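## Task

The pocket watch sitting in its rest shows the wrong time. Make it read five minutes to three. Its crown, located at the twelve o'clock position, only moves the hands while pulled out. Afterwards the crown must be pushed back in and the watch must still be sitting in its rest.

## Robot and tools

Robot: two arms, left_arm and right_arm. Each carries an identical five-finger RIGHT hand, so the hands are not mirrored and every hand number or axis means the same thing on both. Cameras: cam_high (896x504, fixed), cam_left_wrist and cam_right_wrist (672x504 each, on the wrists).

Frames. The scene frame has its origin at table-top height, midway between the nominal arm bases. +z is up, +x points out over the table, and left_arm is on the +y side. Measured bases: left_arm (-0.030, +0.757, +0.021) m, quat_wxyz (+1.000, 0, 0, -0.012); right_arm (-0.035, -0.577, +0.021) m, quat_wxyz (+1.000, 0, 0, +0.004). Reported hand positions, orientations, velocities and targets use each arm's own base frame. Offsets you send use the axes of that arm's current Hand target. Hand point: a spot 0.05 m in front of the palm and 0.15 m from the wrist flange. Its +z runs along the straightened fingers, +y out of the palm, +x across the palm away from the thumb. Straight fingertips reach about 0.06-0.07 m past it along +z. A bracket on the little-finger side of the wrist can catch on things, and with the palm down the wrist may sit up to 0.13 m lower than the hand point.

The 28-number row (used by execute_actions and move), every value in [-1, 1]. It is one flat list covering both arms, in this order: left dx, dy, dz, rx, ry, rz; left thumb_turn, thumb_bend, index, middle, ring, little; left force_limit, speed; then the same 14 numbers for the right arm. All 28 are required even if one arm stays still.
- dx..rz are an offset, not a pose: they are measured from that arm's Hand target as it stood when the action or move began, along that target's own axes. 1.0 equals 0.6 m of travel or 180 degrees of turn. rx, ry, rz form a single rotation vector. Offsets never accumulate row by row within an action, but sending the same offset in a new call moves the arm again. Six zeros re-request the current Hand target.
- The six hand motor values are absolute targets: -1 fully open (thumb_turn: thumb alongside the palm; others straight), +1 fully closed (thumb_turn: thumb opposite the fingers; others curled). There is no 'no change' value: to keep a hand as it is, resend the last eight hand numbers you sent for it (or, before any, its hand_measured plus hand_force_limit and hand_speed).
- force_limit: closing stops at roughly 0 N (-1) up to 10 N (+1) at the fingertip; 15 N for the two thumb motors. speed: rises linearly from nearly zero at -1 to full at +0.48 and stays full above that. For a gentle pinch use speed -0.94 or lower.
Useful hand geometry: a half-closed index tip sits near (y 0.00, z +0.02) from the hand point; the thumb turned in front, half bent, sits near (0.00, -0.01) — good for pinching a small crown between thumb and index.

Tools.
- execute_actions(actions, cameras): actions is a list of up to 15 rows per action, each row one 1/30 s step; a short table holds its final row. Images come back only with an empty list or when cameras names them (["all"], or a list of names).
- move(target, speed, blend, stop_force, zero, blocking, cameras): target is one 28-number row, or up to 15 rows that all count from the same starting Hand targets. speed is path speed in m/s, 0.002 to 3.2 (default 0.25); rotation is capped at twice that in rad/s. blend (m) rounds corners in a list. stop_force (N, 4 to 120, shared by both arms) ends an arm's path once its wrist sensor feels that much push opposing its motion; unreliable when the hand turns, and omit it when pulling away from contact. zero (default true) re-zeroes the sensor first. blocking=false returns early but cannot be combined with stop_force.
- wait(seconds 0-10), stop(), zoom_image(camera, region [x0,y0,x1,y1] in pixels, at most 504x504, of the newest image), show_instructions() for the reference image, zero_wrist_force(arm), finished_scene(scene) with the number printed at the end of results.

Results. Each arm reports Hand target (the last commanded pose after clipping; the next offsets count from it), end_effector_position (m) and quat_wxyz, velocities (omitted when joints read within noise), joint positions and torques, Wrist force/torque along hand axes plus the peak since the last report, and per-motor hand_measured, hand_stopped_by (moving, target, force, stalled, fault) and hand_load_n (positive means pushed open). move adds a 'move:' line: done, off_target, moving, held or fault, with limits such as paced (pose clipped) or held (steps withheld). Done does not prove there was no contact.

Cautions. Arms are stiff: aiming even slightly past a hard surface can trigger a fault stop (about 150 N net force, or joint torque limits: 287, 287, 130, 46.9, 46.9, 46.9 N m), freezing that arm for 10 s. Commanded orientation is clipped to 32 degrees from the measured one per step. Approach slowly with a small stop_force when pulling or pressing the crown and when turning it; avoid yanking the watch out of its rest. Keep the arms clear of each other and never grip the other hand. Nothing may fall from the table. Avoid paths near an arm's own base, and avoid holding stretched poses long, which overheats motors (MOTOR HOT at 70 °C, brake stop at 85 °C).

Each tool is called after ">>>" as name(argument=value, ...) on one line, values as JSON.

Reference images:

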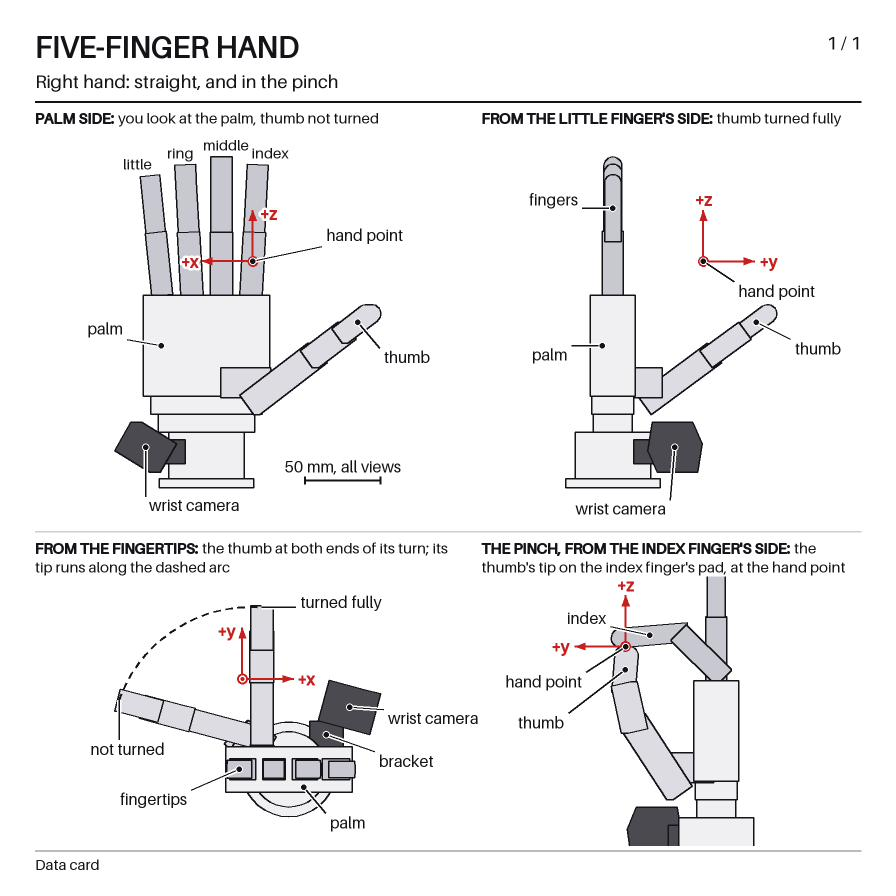

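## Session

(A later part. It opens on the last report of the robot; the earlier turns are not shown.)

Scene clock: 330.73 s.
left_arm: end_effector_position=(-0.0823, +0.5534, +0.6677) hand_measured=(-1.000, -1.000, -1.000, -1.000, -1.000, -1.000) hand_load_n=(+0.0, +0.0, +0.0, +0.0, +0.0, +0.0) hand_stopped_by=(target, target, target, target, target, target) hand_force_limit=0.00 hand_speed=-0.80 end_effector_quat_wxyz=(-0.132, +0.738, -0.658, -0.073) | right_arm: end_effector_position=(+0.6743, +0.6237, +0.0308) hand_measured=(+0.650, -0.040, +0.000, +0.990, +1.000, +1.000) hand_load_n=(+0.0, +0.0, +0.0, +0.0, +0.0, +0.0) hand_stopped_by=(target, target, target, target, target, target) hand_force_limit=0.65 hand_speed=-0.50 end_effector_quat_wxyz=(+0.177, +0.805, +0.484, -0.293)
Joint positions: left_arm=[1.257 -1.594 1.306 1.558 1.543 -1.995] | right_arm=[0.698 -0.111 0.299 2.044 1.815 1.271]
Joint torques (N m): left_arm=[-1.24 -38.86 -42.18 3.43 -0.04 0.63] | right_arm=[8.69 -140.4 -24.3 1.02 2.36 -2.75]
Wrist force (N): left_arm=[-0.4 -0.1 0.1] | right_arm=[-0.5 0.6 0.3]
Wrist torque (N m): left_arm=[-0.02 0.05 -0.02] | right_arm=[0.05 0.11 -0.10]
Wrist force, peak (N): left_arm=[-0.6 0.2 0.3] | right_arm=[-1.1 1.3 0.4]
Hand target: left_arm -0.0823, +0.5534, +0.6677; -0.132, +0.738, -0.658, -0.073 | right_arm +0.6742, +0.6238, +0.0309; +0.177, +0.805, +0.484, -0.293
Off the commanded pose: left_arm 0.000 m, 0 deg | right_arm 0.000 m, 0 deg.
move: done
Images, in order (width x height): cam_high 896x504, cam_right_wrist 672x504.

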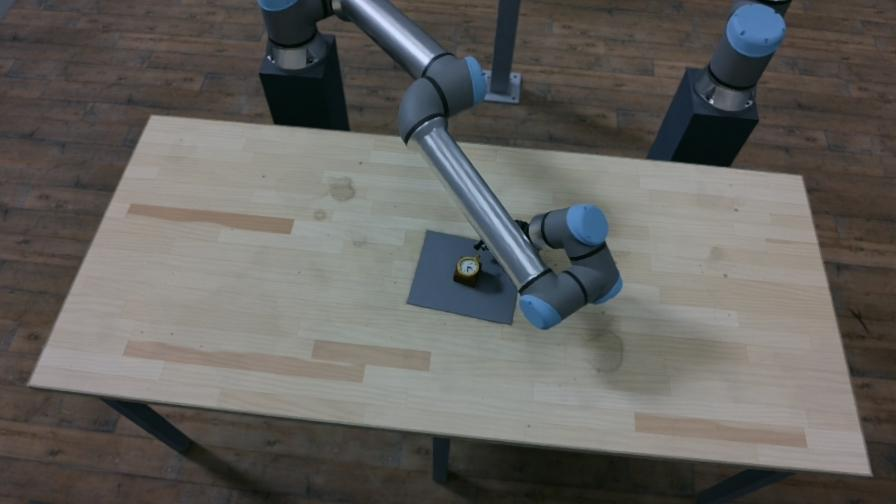

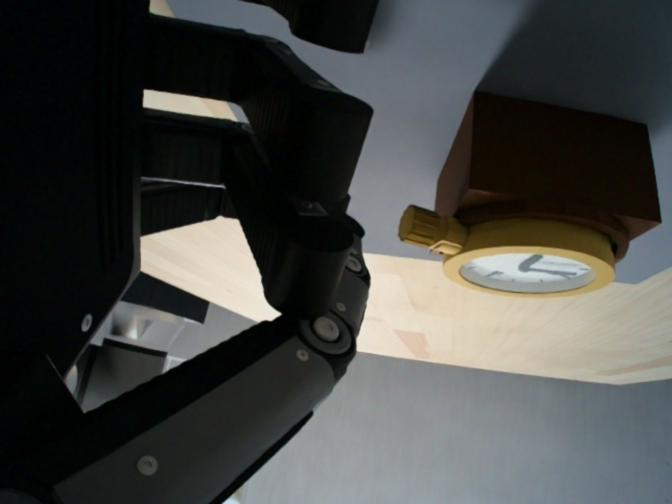

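>>> move(target=[[0,0,0,0,0,0,-1,-1,-1,-1,-1,-1,0,-0.8, -0.0041,0,0.0034,0,0,0,0.65,-0.04,0.0,0.99,1,1,0.65,-0.5],[0,0,0,0,0,0,-1,-1,-1,-1,-1,-1,0,-0.8, -0.0041,0.025,0.0034,0,0,0,0.65,-0.04,0.0,0.99,1,1,0.65,-0.5]], speed=0.04, stop_force=5, cameras=["cam_right_wrist", "cam_high"])

>>> zoom_image(camera="cam_right_wrist", region=[320, 140, 500, 320])

>>> zoom_image(camera="cam_high", region=[448, 230, 492, 274])

Scene clock: 357.23 s.
left_arm: end_effector_position=(-0.0823, +0.5534, +0.6677) hand_measured=(-1.000, -1.000, -1.000, -1.000, -1.000, -1.000) hand_load_n=(+0.0, -0.5, +0.0, +0.0, +0.0, +0.0) hand_stopped_by=(target, target, target, target, target, target) hand_force_limit=0.00 hand_speed=-0.80 end_effector_quat_wxyz=(-0.132, +0.738, -0.658, -0.073) | right_arm: end_effector_position=(+0.6860, +0.6139, +0.0310) hand_measured=(+0.650, -0.040, +0.000, +0.990, +1.000, +1.000) hand_load_n=(+0.5, +0.0, +0.0, +0.0, +0.0, +0.0) hand_stopped_by=(target, target, target, target, target, target) hand_force_limit=0.65 hand_speed=-0.50 end_effector_quat_wxyz=(+0.177, +0.805, +0.484, -0.293)
Joint positions: left_arm=[1.257 -1.594 1.306 1.558 1.543 -1.995] | right_arm=[0.684 -0.109 0.293 2.044 1.824 1.259]
Joint torques (N m): left_arm=[0.11 -38.43 -41.52 3.53 0.06 0.67] | right_arm=[16.41 -137.98 -25.07 1.32 -1.79 2.77]
Wrist force (N): left_arm=[-0.3 0.3 0.3] | right_arm=[-1.4 1.4 0.0]
Wrist torque (N m): left_arm=[0.01 0.03 -0.01] | right_arm=[0.17 0.15 0.10]
Wrist force, peak (N): left_arm=[-0.5 0.4 0.6] | right_arm=[-1.7 1.1 -0.3]
Hand target: left_arm -0.0823, +0.5534, +0.6677; -0.132, +0.738, -0.658, -0.073 | right_arm +0.6860, +0.6139, +0.0310; +0.177, +0.805, +0.484, -0.293
Off the commanded pose: left_arm 0.000 m, 0 deg | right_arm 0.000 m, 0 deg.
move: done
Images, in order (width x height): cam_high 896x504, cam_right_wrist 672x504.

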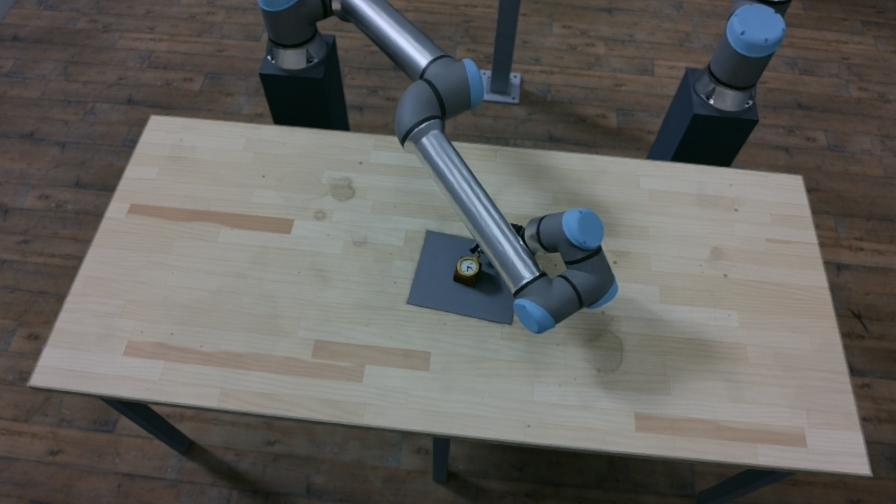

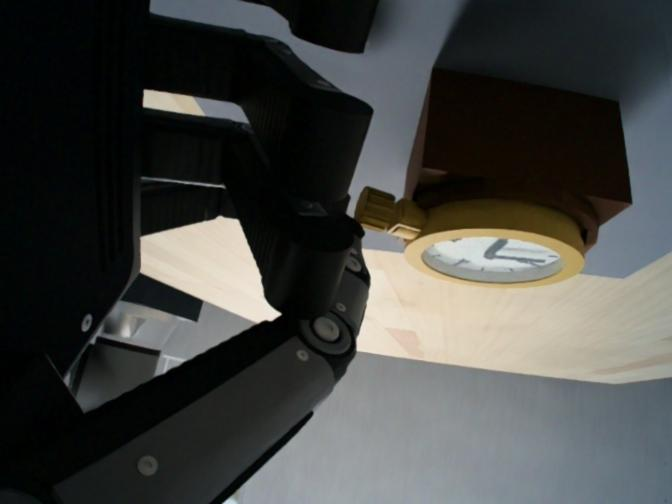

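Scaled by 2.800 from the camera's 672x504 image, which has a finer 960x720 frame.

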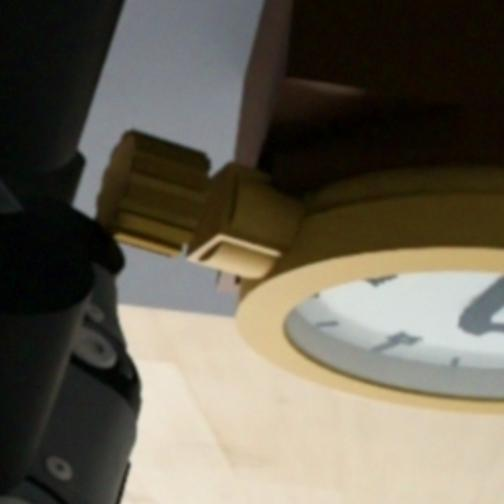

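Scaled by 11.455 from the camera's 896x504 image, which has a finer 1280x720 frame.

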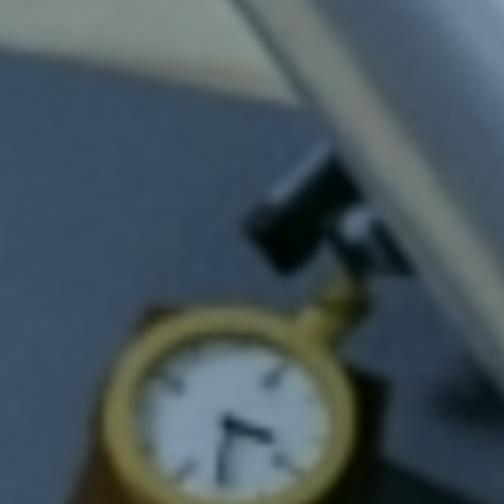

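>>> move(target=[0,0,0,0,0,0,-1,-1,-1,-1,-1,-1,0,-0.8, 0,0.0117,0,0,0,0,0.65,-0.04,0.0,0.99,1,1,0.65,-0.5], speed=0.03, stop_force=4, cameras=["cam_right_wrist", "cam_high"])

>>> zoom_image(camera="cam_right_wrist", region=[320, 140, 500, 320])

>>> zoom_image(camera="cam_high", region=[448, 230, 492, 274])

Scene clock: 369.80 s.
left_arm: end_effector_position=(-0.0823, +0.5534, +0.6677) hand_measured=(-1.000, -1.000, -1.000, -1.000, -1.000, -1.000) hand_load_n=(+0.0, +0.0, +0.0, +0.0, +0.0, +0.0) hand_stopped_by=(target, target, target, target, target, target) hand_force_limit=0.00 hand_speed=-0.80 end_effector_quat_wxyz=(-0.132, +0.738, -0.658, -0.073) | right_arm: end_effector_position=(+0.6911, +0.6112, +0.0310) hand_measured=(+0.650, -0.040, +0.000, +0.990, +1.000, +1.000) hand_load_n=(+3.0, -1.0, +0.0, +0.0, +0.0, +0.0) hand_stopped_by=(target, target, target, target, target, target) hand_force_limit=0.65 hand_speed=-0.50 end_effector_quat_wxyz=(+0.177, +0.805, +0.484, -0.293)
Joint positions: left_arm=[1.257 -1.594 1.306 1.558 1.543 -1.995] | right_arm=[0.679 -0.101 0.276 2.052 1.827 1.255]
Joint torques (N m): left_arm=[0.09 -38.66 -42.28 3.52 -0.07 0.85] | right_arm=[15.35 -138.06 -24.9 0.54 -1.68 2.39]
Wrist force (N): left_arm=[-0.4 0.1 0.3] | right_arm=[-4.6 -0.9 -0.7]
Wrist torque (N m): left_arm=[-0.01 0.05 -0.02] | right_arm=[0.11 0.16 0.02]
Wrist force, peak (N): left_arm=[-0.6 0.1 0.5] | right_arm=[-5.1 -2.8 -2.3]
Hand target: left_arm -0.0823, +0.5534, +0.6677; -0.132, +0.738, -0.658, -0.073 | right_arm +0.6911, +0.6112, +0.0310; +0.177, +0.805, +0.484, -0.293 (not the last commanded pose)
Off the commanded pose: left_arm 0.000 m, 0 deg | right_arm 0.001 m, 0 deg.
move: contact (right_arm)
Images, in order (width x height): cam_high 896x504, cam_right_wrist 672x504.

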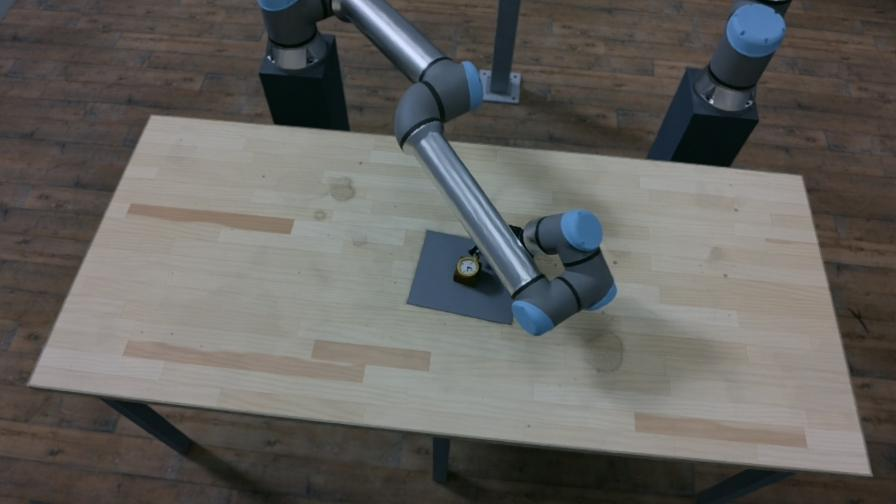

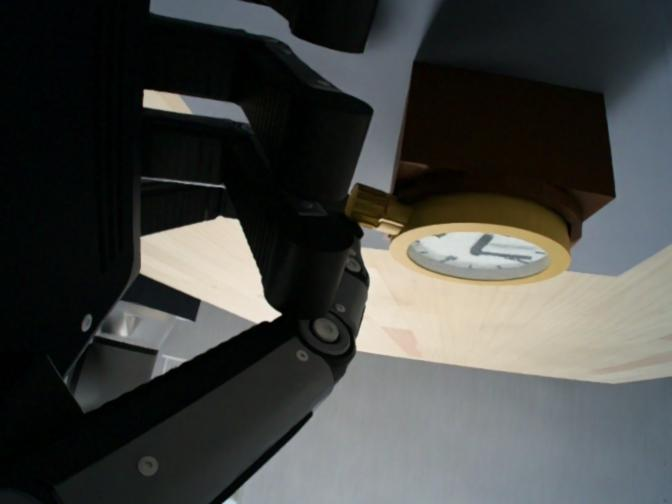

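Scaled by 2.800 from the camera's 672x504 image, which has a finer 960x720 frame.

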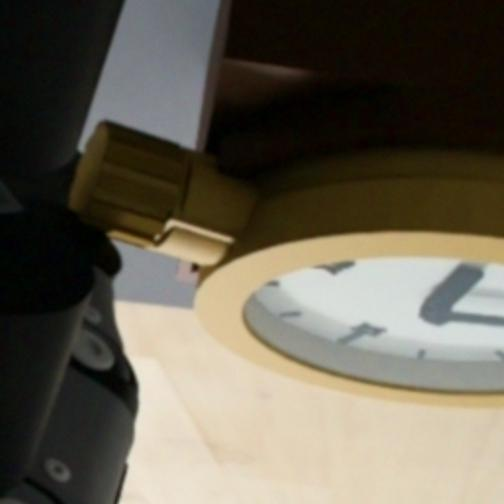

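Scaled by 11.455 from the camera's 896x504 image, which has a finer 1280x720 frame.

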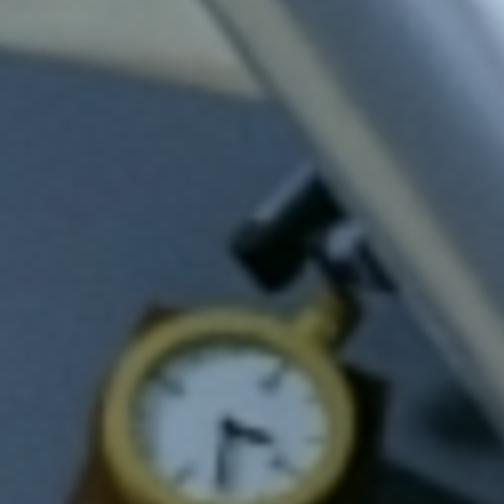

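>>> move(target=[0,0,0,0,0,0,-1,-1,-1,-1,-1,-1,0,-0.8, 0,-0.0133,0,0,0,0,0.65,-0.04,0.0,0.99,1,1,0.65,-0.5], speed=0.04, cameras=["cam_right_wrist", "cam_high"])

>>> zoom_image(camera="cam_right_wrist", region=[340, 160, 460, 280])

>>> zoom_image(camera="cam_high", region=[448, 230, 492, 274])

Scene clock: 377.83 s.
left_arm: end_effector_position=(-0.0823, +0.5534, +0.6677) hand_measured=(-1.000, -1.000, -1.000, -1.000, -1.000, -1.000) hand_load_n=(+0.0, +0.0, +0.0, +0.0, +0.0, +0.0) hand_stopped_by=(target, target, target, target, target, target) hand_force_limit=0.00 hand_speed=-0.80 end_effector_quat_wxyz=(-0.132, +0.738, -0.658, -0.073) | right_arm: end_effector_position=(+0.6840, +0.6150, +0.0310) hand_measured=(+0.650, -0.040, +0.000, +0.990, +1.000, +1.000) hand_load_n=(-0.5, +0.0, +0.0, +0.0, +0.0, +0.5) hand_stopped_by=(target, target, target, target, target, target) hand_force_limit=0.65 hand_speed=-0.50 end_effector_quat_wxyz=(+0.177, +0.805, +0.484, -0.293)
Joint positions: left_arm=[1.257 -1.594 1.306 1.558 1.543 -1.995] | right_arm=[0.686 -0.112 0.3 2.041 1.823 1.26]
Joint torques (N m): left_arm=[-1.29 -38.77 -42.1 3.64 0 0.83] | right_arm=[-4.54 -117.78 -44.22 4.26 -0.18 0.21]
Wrist force (N): left_arm=[-0.4 -0.2 0.0] | right_arm=[-0.6 1.1 0.3]
Wrist torque (N m): left_arm=[-0.03 0.07 -0.03] | right_arm=[0.11 0.13 -0.23]
Wrist force, peak (N): left_arm=[-0.4 0.5 0.7] | right_arm=[-4.9 -1.4 -0.7]
Hand target: left_arm -0.0823, +0.5534, +0.6677; -0.132, +0.738, -0.658, -0.073 | right_arm +0.6841, +0.6149, +0.0310; +0.177, +0.805, +0.484, -0.293
Off the commanded pose: left_arm 0.000 m, 0 deg | right_arm 0.000 m, 0 deg.
move: done
Images, in order (width x height): cam_high 896x504, cam_right_wrist 672x504.

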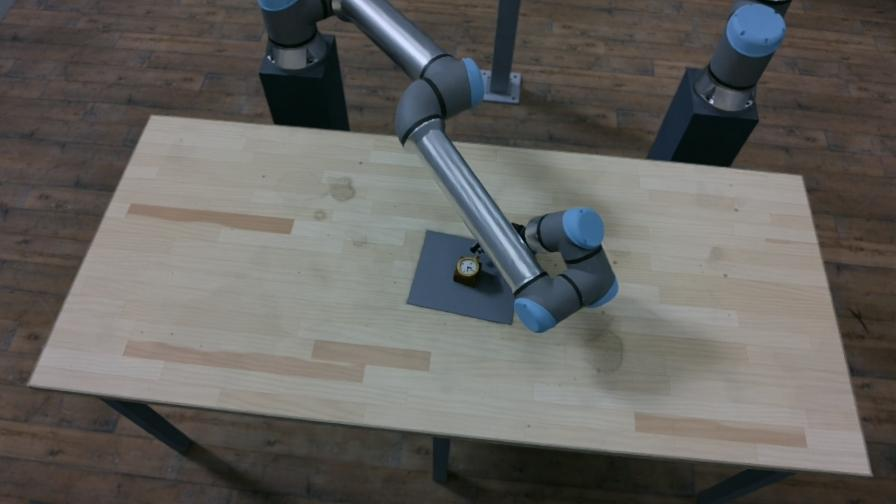

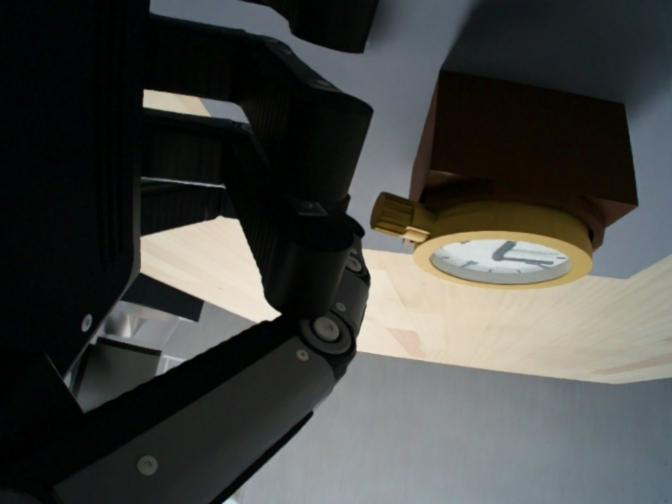

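Scaled by 4.200 from the camera's 672x504 image, which has a finer 960x720 frame.

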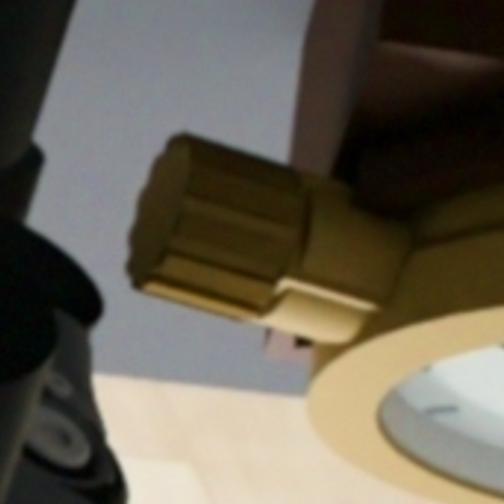

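Scaled by 11.455 from the camera's 896x504 image, which has a finer 1280x720 frame.

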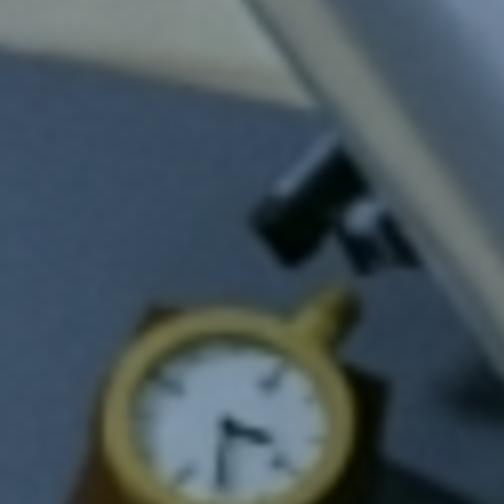

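>>> zoom_image(camera="cam_high", region=[464, 241, 486, 263])

Scaled by 22.909 from the camera's 896x504 image, which has a finer 1280x720 frame.

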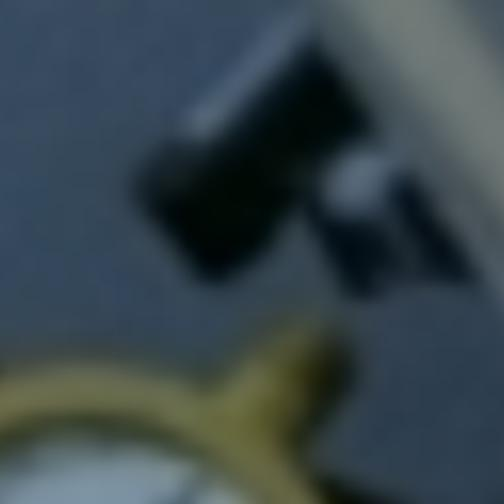

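>>> move(target=[0,0,0,0,0,0,-1,-1,-1,-1,-1,-1,0,-0.8, 0.0090,0,-0.0087,0.0161,0,0.0192,0.65,-0.04,0.0,0.99,1,1,0.65,-0.5], speed=0.04, cameras=["cam_right_wrist", "cam_high"])

>>> zoom_image(camera="cam_right_wrist", region=[340, 160, 460, 280])

>>> zoom_image(camera="cam_high", region=[464, 241, 486, 263])

Scene clock: 457.10 s.
left_arm: end_effector_position=(-0.0823, +0.5534, +0.6677) hand_measured=(-1.000, -1.000, -1.000, -1.000, -1.000, -1.000) hand_load_n=(-0.5, -0.5, +0.0, +0.0, +0.5, +0.0) hand_stopped_by=(target, target, target, target, target, target) hand_force_limit=0.00 hand_speed=-0.80 end_effector_quat_wxyz=(-0.132, +0.738, -0.658, -0.073) | right_arm: end_effector_position=(+0.6870, +0.6208, +0.0314) hand_measured=(+0.650, -0.040, +0.000, +0.990, +1.000, +1.000) hand_load_n=(+0.0, +0.0, +0.5, +0.0, +0.0, +0.0) hand_stopped_by=(target, target, target, target, target, target) hand_force_limit=0.65 hand_speed=-0.50 end_effector_quat_wxyz=(+0.165, +0.824, +0.453, -0.299)
Joint positions: left_arm=[1.257 -1.594 1.306 1.558 1.543 -1.995] | right_arm=[0.677 0.015 0.035 2.189 1.78 1.315]
Joint torques (N m): left_arm=[-0.56 -38.35 -42.53 3.59 0.02 0.76] | right_arm=[1.8 -128.98 -45.24 3.23 2.14 -2.63]
Wrist force (N): left_arm=[-0.4 0.1 0.0] | right_arm=[-0.5 1.0 0.8]
Wrist torque (N m): left_arm=[0.02 0.05 -0.01] | right_arm=[0.08 0.08 -0.19]
Wrist force, peak (N): left_arm=[0.0 0.3 0.8] | right_arm=[-1.1 1.7 0.4]
Hand target: left_arm -0.0823, +0.5534, +0.6677; -0.132, +0.738, -0.658, -0.073 | right_arm +0.6876, +0.6215, +0.0316; +0.165, +0.824, +0.452, -0.299
Off the commanded pose: left_arm 0.000 m, 0 deg | right_arm 0.001 m, 0 deg.
elbow stopped short (right arm): the move would have taken joint 3 (elbow) straighter than the controller allows.
move: done
Images, in order (width x height): cam_high 896x504, cam_right_wrist 672x504.

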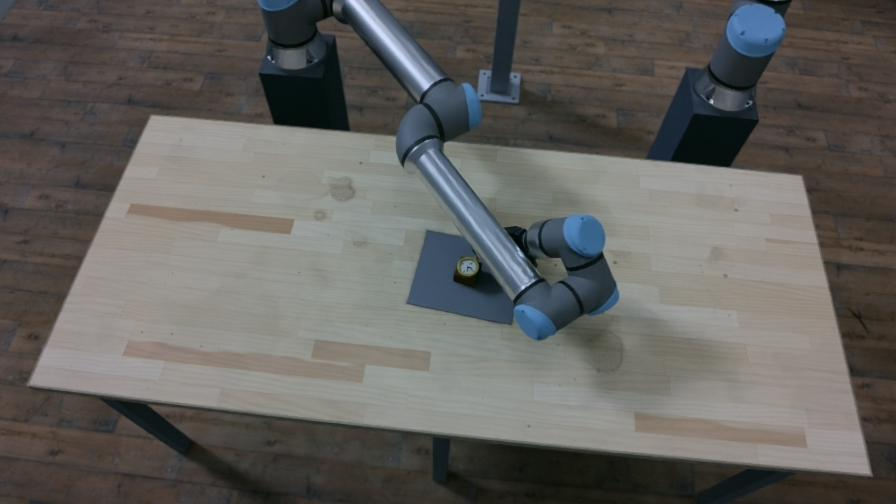

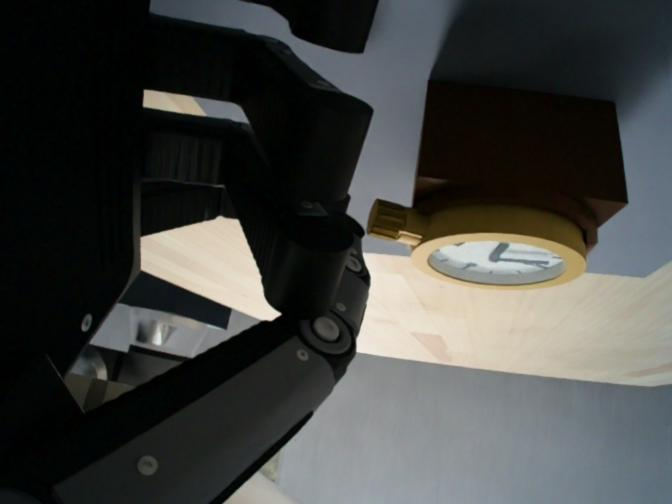

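Scaled by 4.200 from the camera's 672x504 image, which has a finer 960x720 frame.

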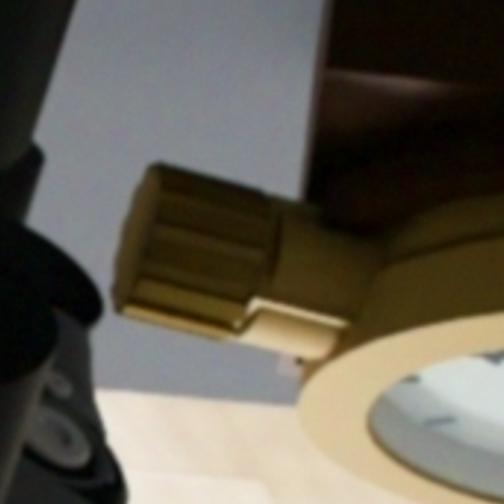

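Scaled by 22.909 from the camera's 896x504 image, which has a finer 1280x720 frame.

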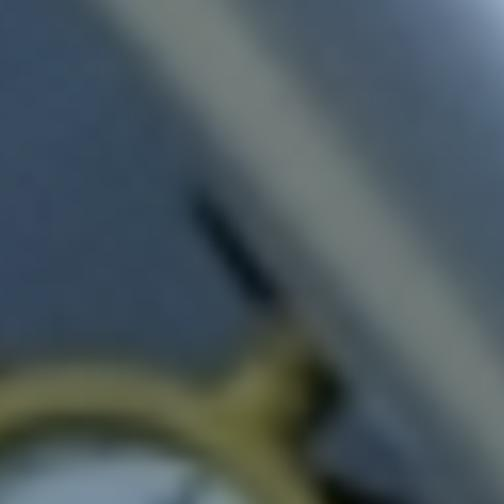

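>>> move(target=[[0,0,0,0,0,0,-1,-1,-1,-1,-1,-1,0,-0.8, 0,-0.05,-0.004,0,0,0,0.65,-0.04,0.0,0.99,1,1,0.65,-0.5],[0,0,0,0,0,0,-1,-1,-1,-1,-1,-1,0,-0.8, -0.0258,-0.0262,0.0208,0.0310,0.6339,-0.0970,0.65,-0.04,0.0,0.99,1,1,0.65,-0.5]], speed=[0.1, 0.16], cameras=["cam_right_wrist", "cam_high"])

>>> zoom_image(camera="cam_high", region=[448, 230, 492, 274])

Scene clock: 491.73 s.
left_arm: end_effector_position=(-0.0823, +0.5534, +0.6677) hand_measured=(-1.000, -1.000, -1.000, -1.000, -1.000, -1.000) hand_load_n=(+0.0, +0.0, +0.0, +0.0, +0.0, +0.5) hand_stopped_by=(target, target, target, target, target, target) hand_force_limit=0.00 hand_speed=-0.80 end_effector_quat_wxyz=(-0.132, +0.738, -0.658, -0.073) | right_arm: end_effector_position=(+0.6637, +0.6131, +0.0320) hand_measured=(+0.650, -0.040, +0.000, +0.990, +1.000, +1.000) hand_load_n=(+0.0, -0.5, +0.0, +0.0, +0.0, +0.5) hand_stopped_by=(target, target, target, target, target, target) hand_force_limit=0.65 hand_speed=-0.50 end_effector_quat_wxyz=(-0.362, +0.638, +0.472, +0.489)
Joint positions: left_arm=[1.257 -1.594 1.306 1.558 1.543 -1.995] | right_arm=[0.367 -0.99 1.902 -0.5 0.708 1.25]
Joint torques (N m): left_arm=[0.15 -39.04 -42.33 3.62 0.16 0.6] | right_arm=[15.86 -51.87 -33.33 -1.87 0.04 -2.2]
Wrist force (N): left_arm=[-0.2 0.3 0.0] | right_arm=[2.5 0.3 0.3]
Wrist torque (N m): left_arm=[0.03 0.03 0.00] | right_arm=[-0.09 -0.57 0.35]
Wrist force, peak (N): left_arm=[-0.4 0.2 0.7] | right_arm=[2.6 0.3 -0.1]
Hand target: left_arm -0.0823, +0.5534, +0.6677; -0.132, +0.738, -0.658, -0.073 | right_arm +0.6637, +0.6132, +0.0319; -0.362, +0.638, +0.472, +0.489
Off the commanded pose: left_arm 0.000 m, 0 deg | right_arm 0.000 m, 0 deg.
move: done
Images, in order (width x height): cam_high 896x504, cam_right_wrist 672x504.

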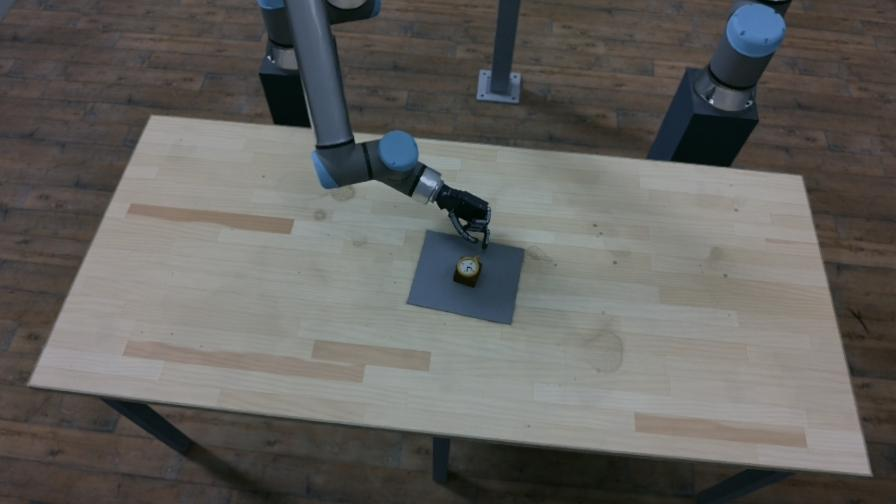

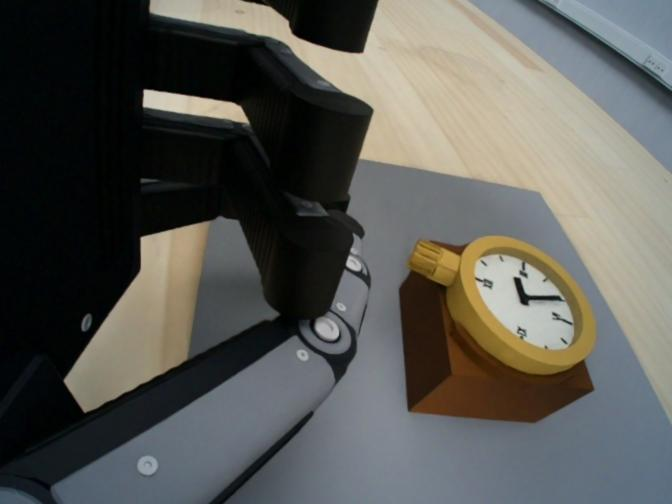

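Scaled by 11.455 from the camera's 896x504 image, which has a finer 1280x720 frame.

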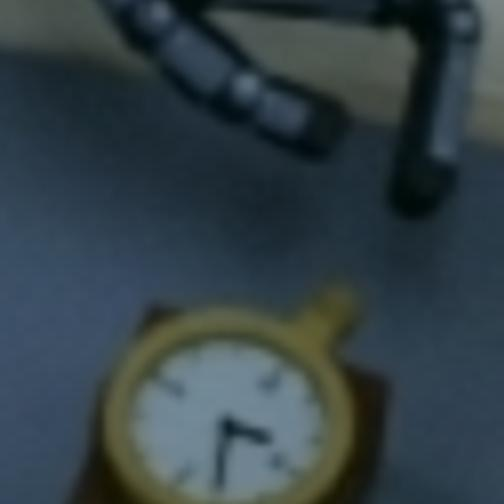

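>>> move(target=[[0,0,0,0,0,0,-1,-1,-1,-1,-1,-1,0,-0.8, 0,0,0,0,0,0,0.65,-0.04,-0.15,0.99,1,1,0.65,-0.5],[0,0,0,0,0,0,-1,-1,-1,-1,-1,-1,0,-0.8, -0.0217,0,0.0058,0,0,0,0.65,-0.04,-0.15,0.99,1,1,0.65,-0.5],[0,0,0,0,0,0,-1,-1,-1,-1,-1,-1,0,-0.8, -0.0217,0.025,0.0058,0,0,0,0.65,-0.04,-0.15,0.99,1,1,0.65,-0.5]], speed=0.05, cameras=["cam_right_wrist", "cam_high"])

>>> zoom_image(camera="cam_high", region=[448, 230, 492, 274])

>>> zoom_image(camera="cam_right_wrist", region=[320, 90, 620, 390])

Scene clock: 510.93 s.
left_arm: end_effector_position=(-0.0823, +0.5534, +0.6677) hand_measured=(-1.000, -1.000, -1.000, -1.000, -1.000, -1.000) hand_load_n=(+0.0, +0.0, +0.0, +0.0, +0.0, +0.0) hand_stopped_by=(target, target, target, target, target, target) hand_force_limit=0.00 hand_speed=-0.80 end_effector_quat_wxyz=(-0.132, +0.738, -0.658, -0.073) | right_arm: end_effector_position=(+0.6782, +0.6087, +0.0184) hand_measured=(+0.650, -0.040, -0.150, +0.990, +1.000, +1.000) hand_load_n=(+0.0, +0.0, +0.0, +0.0, +0.0, +0.0) hand_stopped_by=(target, target, target, target, target, target) hand_force_limit=0.65 hand_speed=-0.50 end_effector_quat_wxyz=(-0.362, +0.638, +0.472, +0.489)
Joint positions: left_arm=[1.257 -1.594 1.306 1.558 1.543 -1.995] | right_arm=[0.353 -0.96 1.883 -0.503 0.695 1.241]
Joint torques (N m): left_arm=[-0.6 -38.36 -42.65 3.58 0.14 0.61] | right_arm=[14.15 -90.19 -14.23 -2.33 0.92 1.42]
Wrist force (N): left_arm=[-0.2 0.0 0.3] | right_arm=[2.5 0.5 0.3]
Wrist torque (N m): left_arm=[-0.02 0.02 -0.01] | right_arm=[-0.04 -0.58 0.36]
Wrist force, peak (N): left_arm=[-0.5 0.6 0.3] | right_arm=[2.9 0.2 0.5]
Hand target: left_arm -0.0823, +0.5534, +0.6677; -0.132, +0.738, -0.658, -0.073 | right_arm +0.6780, +0.6088, +0.0185; -0.362, +0.638, +0.472, +0.489
Off the commanded pose: left_arm 0.000 m, 0 deg | right_arm 0.000 m, 0 deg.
move: done
Images, in order (width x height): cam_high 896x504, cam_right_wrist 672x504.

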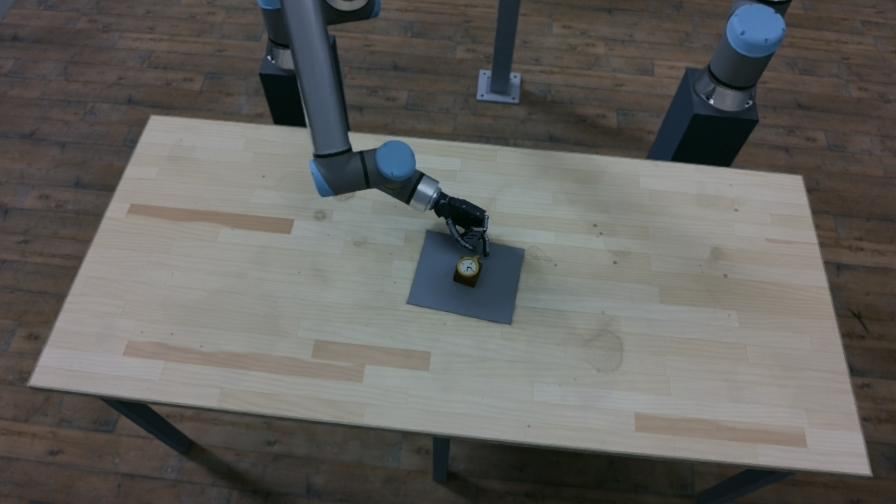

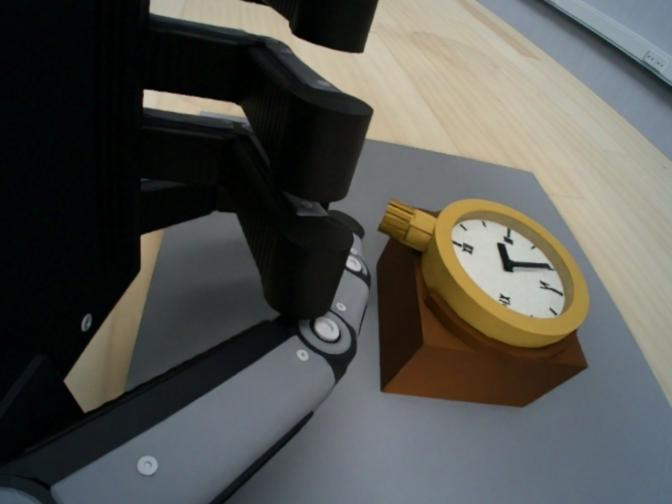

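Scaled by 11.455 from the camera's 896x504 image, which has a finer 1280x720 frame.

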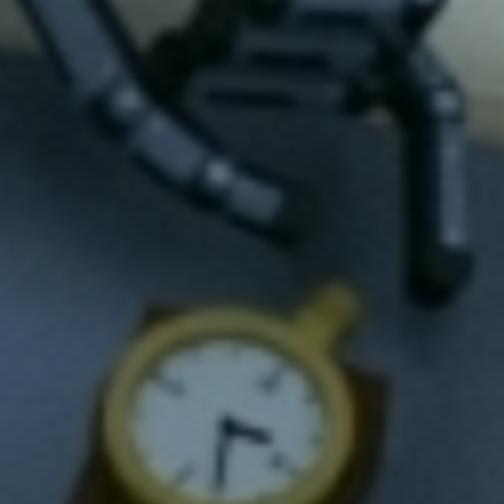

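Scaled by 1.680 from the camera's 672x504 image, which has a finer 960x720 frame.

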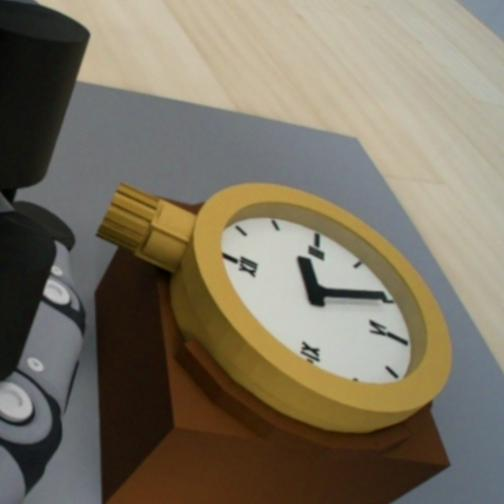

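>>> move(target=[0,0,0,0,0,0,-1,-1,-1,-1,-1,-1,0,-0.8, 0,0.0217,0,0,0,0,0.65,-0.04,-0.15,0.99,1,1,0.65,-0.5], speed=0.03, stop_force=4, cameras=["cam_right_wrist", "cam_high"])

>>> zoom_image(camera="cam_high", region=[448, 230, 492, 274])

>>> zoom_image(camera="cam_right_wrist", region=[320, 90, 620, 390])

Scene clock: 518.73 s.
left_arm: end_effector_position=(-0.0823, +0.5534, +0.6677) hand_measured=(-1.000, -1.000, -1.000, -1.000, -1.000, -1.000) hand_load_n=(+0.0, +0.0, +0.0, +0.0, +0.0, +0.0) hand_stopped_by=(target, target, target, target, target, target) hand_force_limit=0.00 hand_speed=-0.80 end_effector_quat_wxyz=(-0.132, +0.738, -0.658, -0.073) | right_arm: end_effector_position=(+0.6904, +0.6050, +0.0184) hand_measured=(+0.650, -0.040, -0.150, +0.990, +1.000, +1.000) hand_load_n=(+0.0, -0.5, +0.0, +0.0, +0.0, +0.0) hand_stopped_by=(target, target, target, target, target, target) hand_force_limit=0.65 hand_speed=-0.50 end_effector_quat_wxyz=(-0.362, +0.638, +0.472, +0.489)
Joint positions: left_arm=[1.257 -1.594 1.306 1.558 1.543 -1.995] | right_arm=[0.341 -0.951 1.864 -0.489 0.684 1.234]
Joint torques (N m): left_arm=[-0.5 -38.83 -42.78 3.64 0.19 0.63] | right_arm=[17.92 -93.19 -13.9 -2.37 0.9 2.18]
Wrist force (N): left_arm=[-0.3 0.2 0.5] | right_arm=[2.2 0.3 0.4]
Wrist torque (N m): left_arm=[0.00 0.02 -0.01] | right_arm=[-0.08 -0.54 0.33]
Wrist force, peak (N): left_arm=[-0.6 0.0 0.5] | right_arm=[3.0 0.3 0.7]
Hand target: left_arm -0.0823, +0.5534, +0.6677; -0.132, +0.738, -0.658, -0.073 | right_arm +0.6904, +0.6050, +0.0184; -0.362, +0.638, +0.472, +0.489
Off the commanded pose: left_arm 0.000 m, 0 deg | right_arm 0.000 m, 0 deg.
move: done
Images, in order (width x height): cam_high 896x504, cam_right_wrist 672x504.

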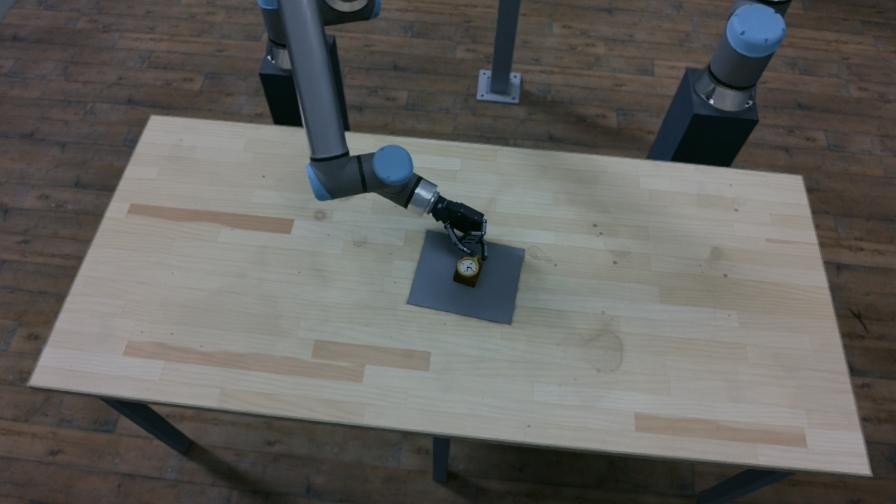

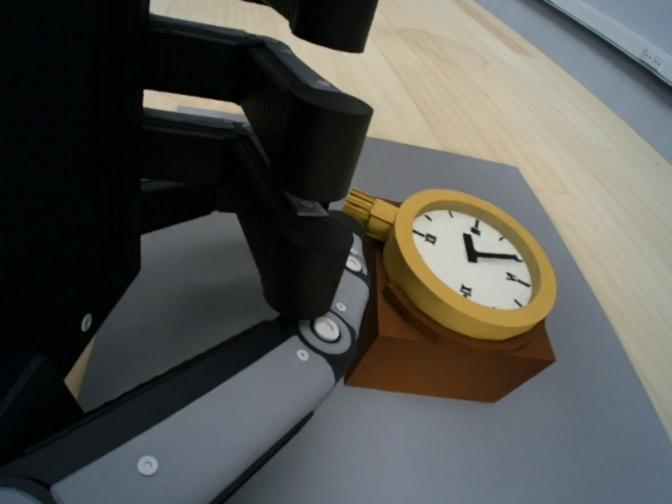

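Scaled by 11.455 from the camera's 896x504 image, which has a finer 1280x720 frame.

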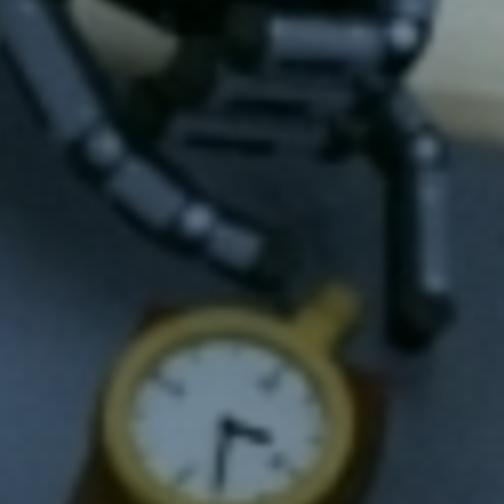

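Scaled by 1.680 from the camera's 672x504 image, which has a finer 960x720 frame.

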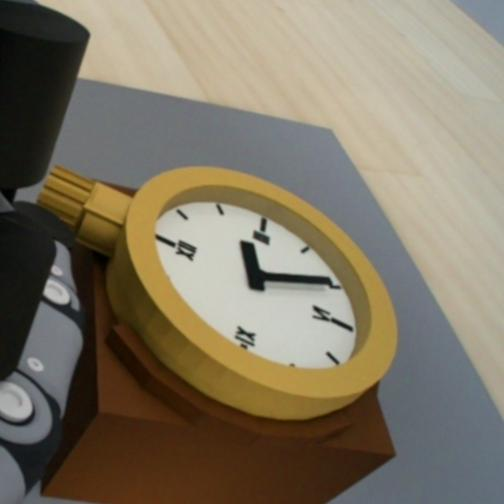

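>>> move(target=[[0,0,0,0,0,0,-1,-1,-1,-1,-1,-1,0,-0.8, -0.0022,0,0.0006,0,0,0,0.65,-0.04,-0.15,0.99,1,1,0.65,-0.5],[0,0,0,0,0,0,-1,-1,-1,-1,-1,-1,0,-0.8, -0.0022,0,0.0006,0,0,0,0.65,-0.04,0.6,0.99,1,1,0.6,-0.92]], speed=0.03, cameras=["cam_right_wrist", "cam_high"])

>>> zoom_image(camera="cam_high", region=[448, 230, 492, 274])

>>> zoom_image(camera="cam_right_wrist", region=[320, 90, 620, 390])

Scene clock: 542.10 s.
left_arm: end_effector_position=(-0.0823, +0.5534, +0.6677) hand_measured=(-1.000, -1.000, -1.000, -1.000, -1.000, -1.000) hand_load_n=(+0.0, +0.0, +0.0, +0.0, +0.0, +0.0) hand_stopped_by=(target, target, target, target, target, target) hand_force_limit=0.00 hand_speed=-0.80 end_effector_quat_wxyz=(-0.132, +0.738, -0.658, -0.073) | right_arm: end_effector_position=(+0.6904, +0.6050, +0.0171) hand_measured=(+0.650, -0.040, +0.108, +0.990, +1.000, +1.000) hand_load_n=(-0.5, +1.5, +9.0, +0.0, +0.0, +0.0) hand_stopped_by=(target, target, force, target, target, target) hand_force_limit=0.60 hand_speed=-0.92 end_effector_quat_wxyz=(-0.362, +0.638, +0.472, +0.489)
Joint positions: left_arm=[1.257 -1.594 1.306 1.558 1.543 -1.995] | right_arm=[0.341 -0.949 1.864 -0.491 0.684 1.234]
Joint torques (N m): left_arm=[-0.81 -40 -42.43 3.64 0.18 0.89] | right_arm=[7.57 -55.18 -16.4 2.99 0.82 2.44]
Wrist force (N): left_arm=[-0.4 0.2 0.0] | right_arm=[2.2 -2.6 1.8]
Wrist torque (N m): left_arm=[0.02 0.06 -0.01] | right_arm=[-0.01 -0.60 0.35]
Wrist force, peak (N): left_arm=[-0.4 -0.2 0.7] | right_arm=[2.4 -3.3 2.1]
Hand target: left_arm -0.0823, +0.5534, +0.6677; -0.132, +0.738, -0.658, -0.073 | right_arm +0.6904, +0.6050, +0.0171; -0.362, +0.638, +0.472, +0.489
Off the commanded pose: left_arm 0.000 m, 0 deg | right_arm 0.000 m, 0 deg.
move: done
Images, in order (width x height): cam_high 896x504, cam_right_wrist 672x504.

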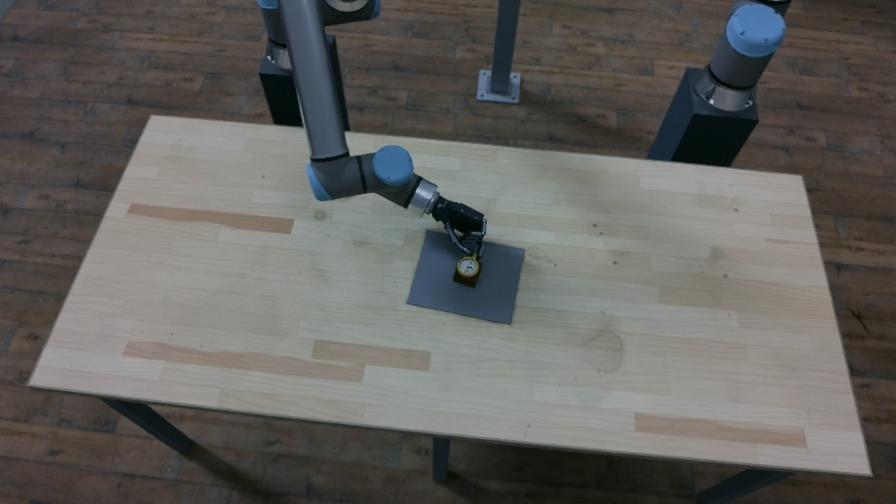

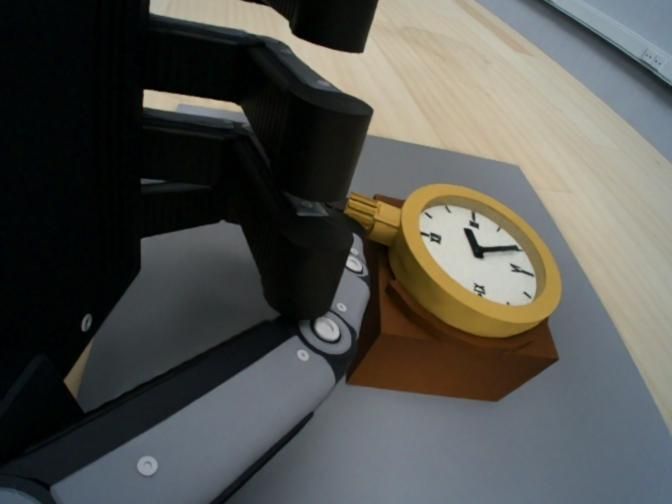

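Scaled by 11.455 from the camera's 896x504 image, which has a finer 1280x720 frame.

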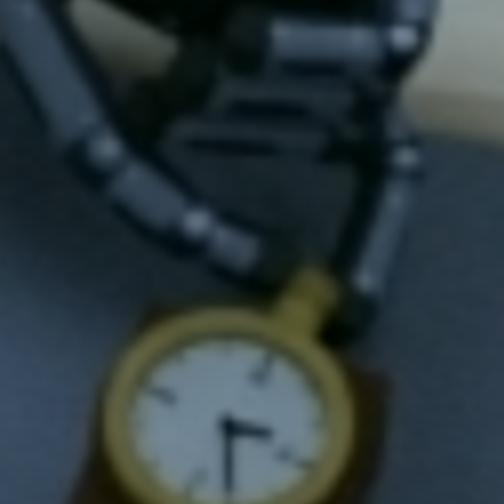

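Scaled by 1.680 from the camera's 672x504 image, which has a finer 960x720 frame.

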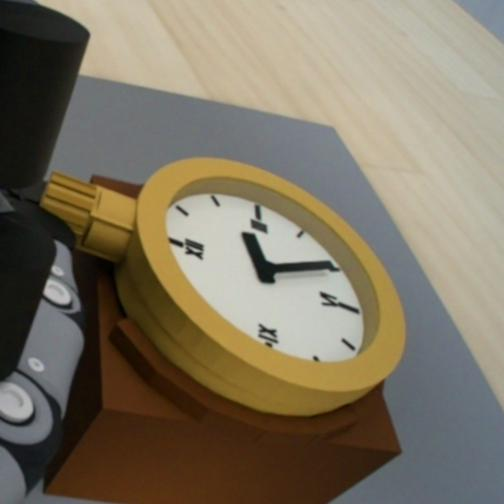

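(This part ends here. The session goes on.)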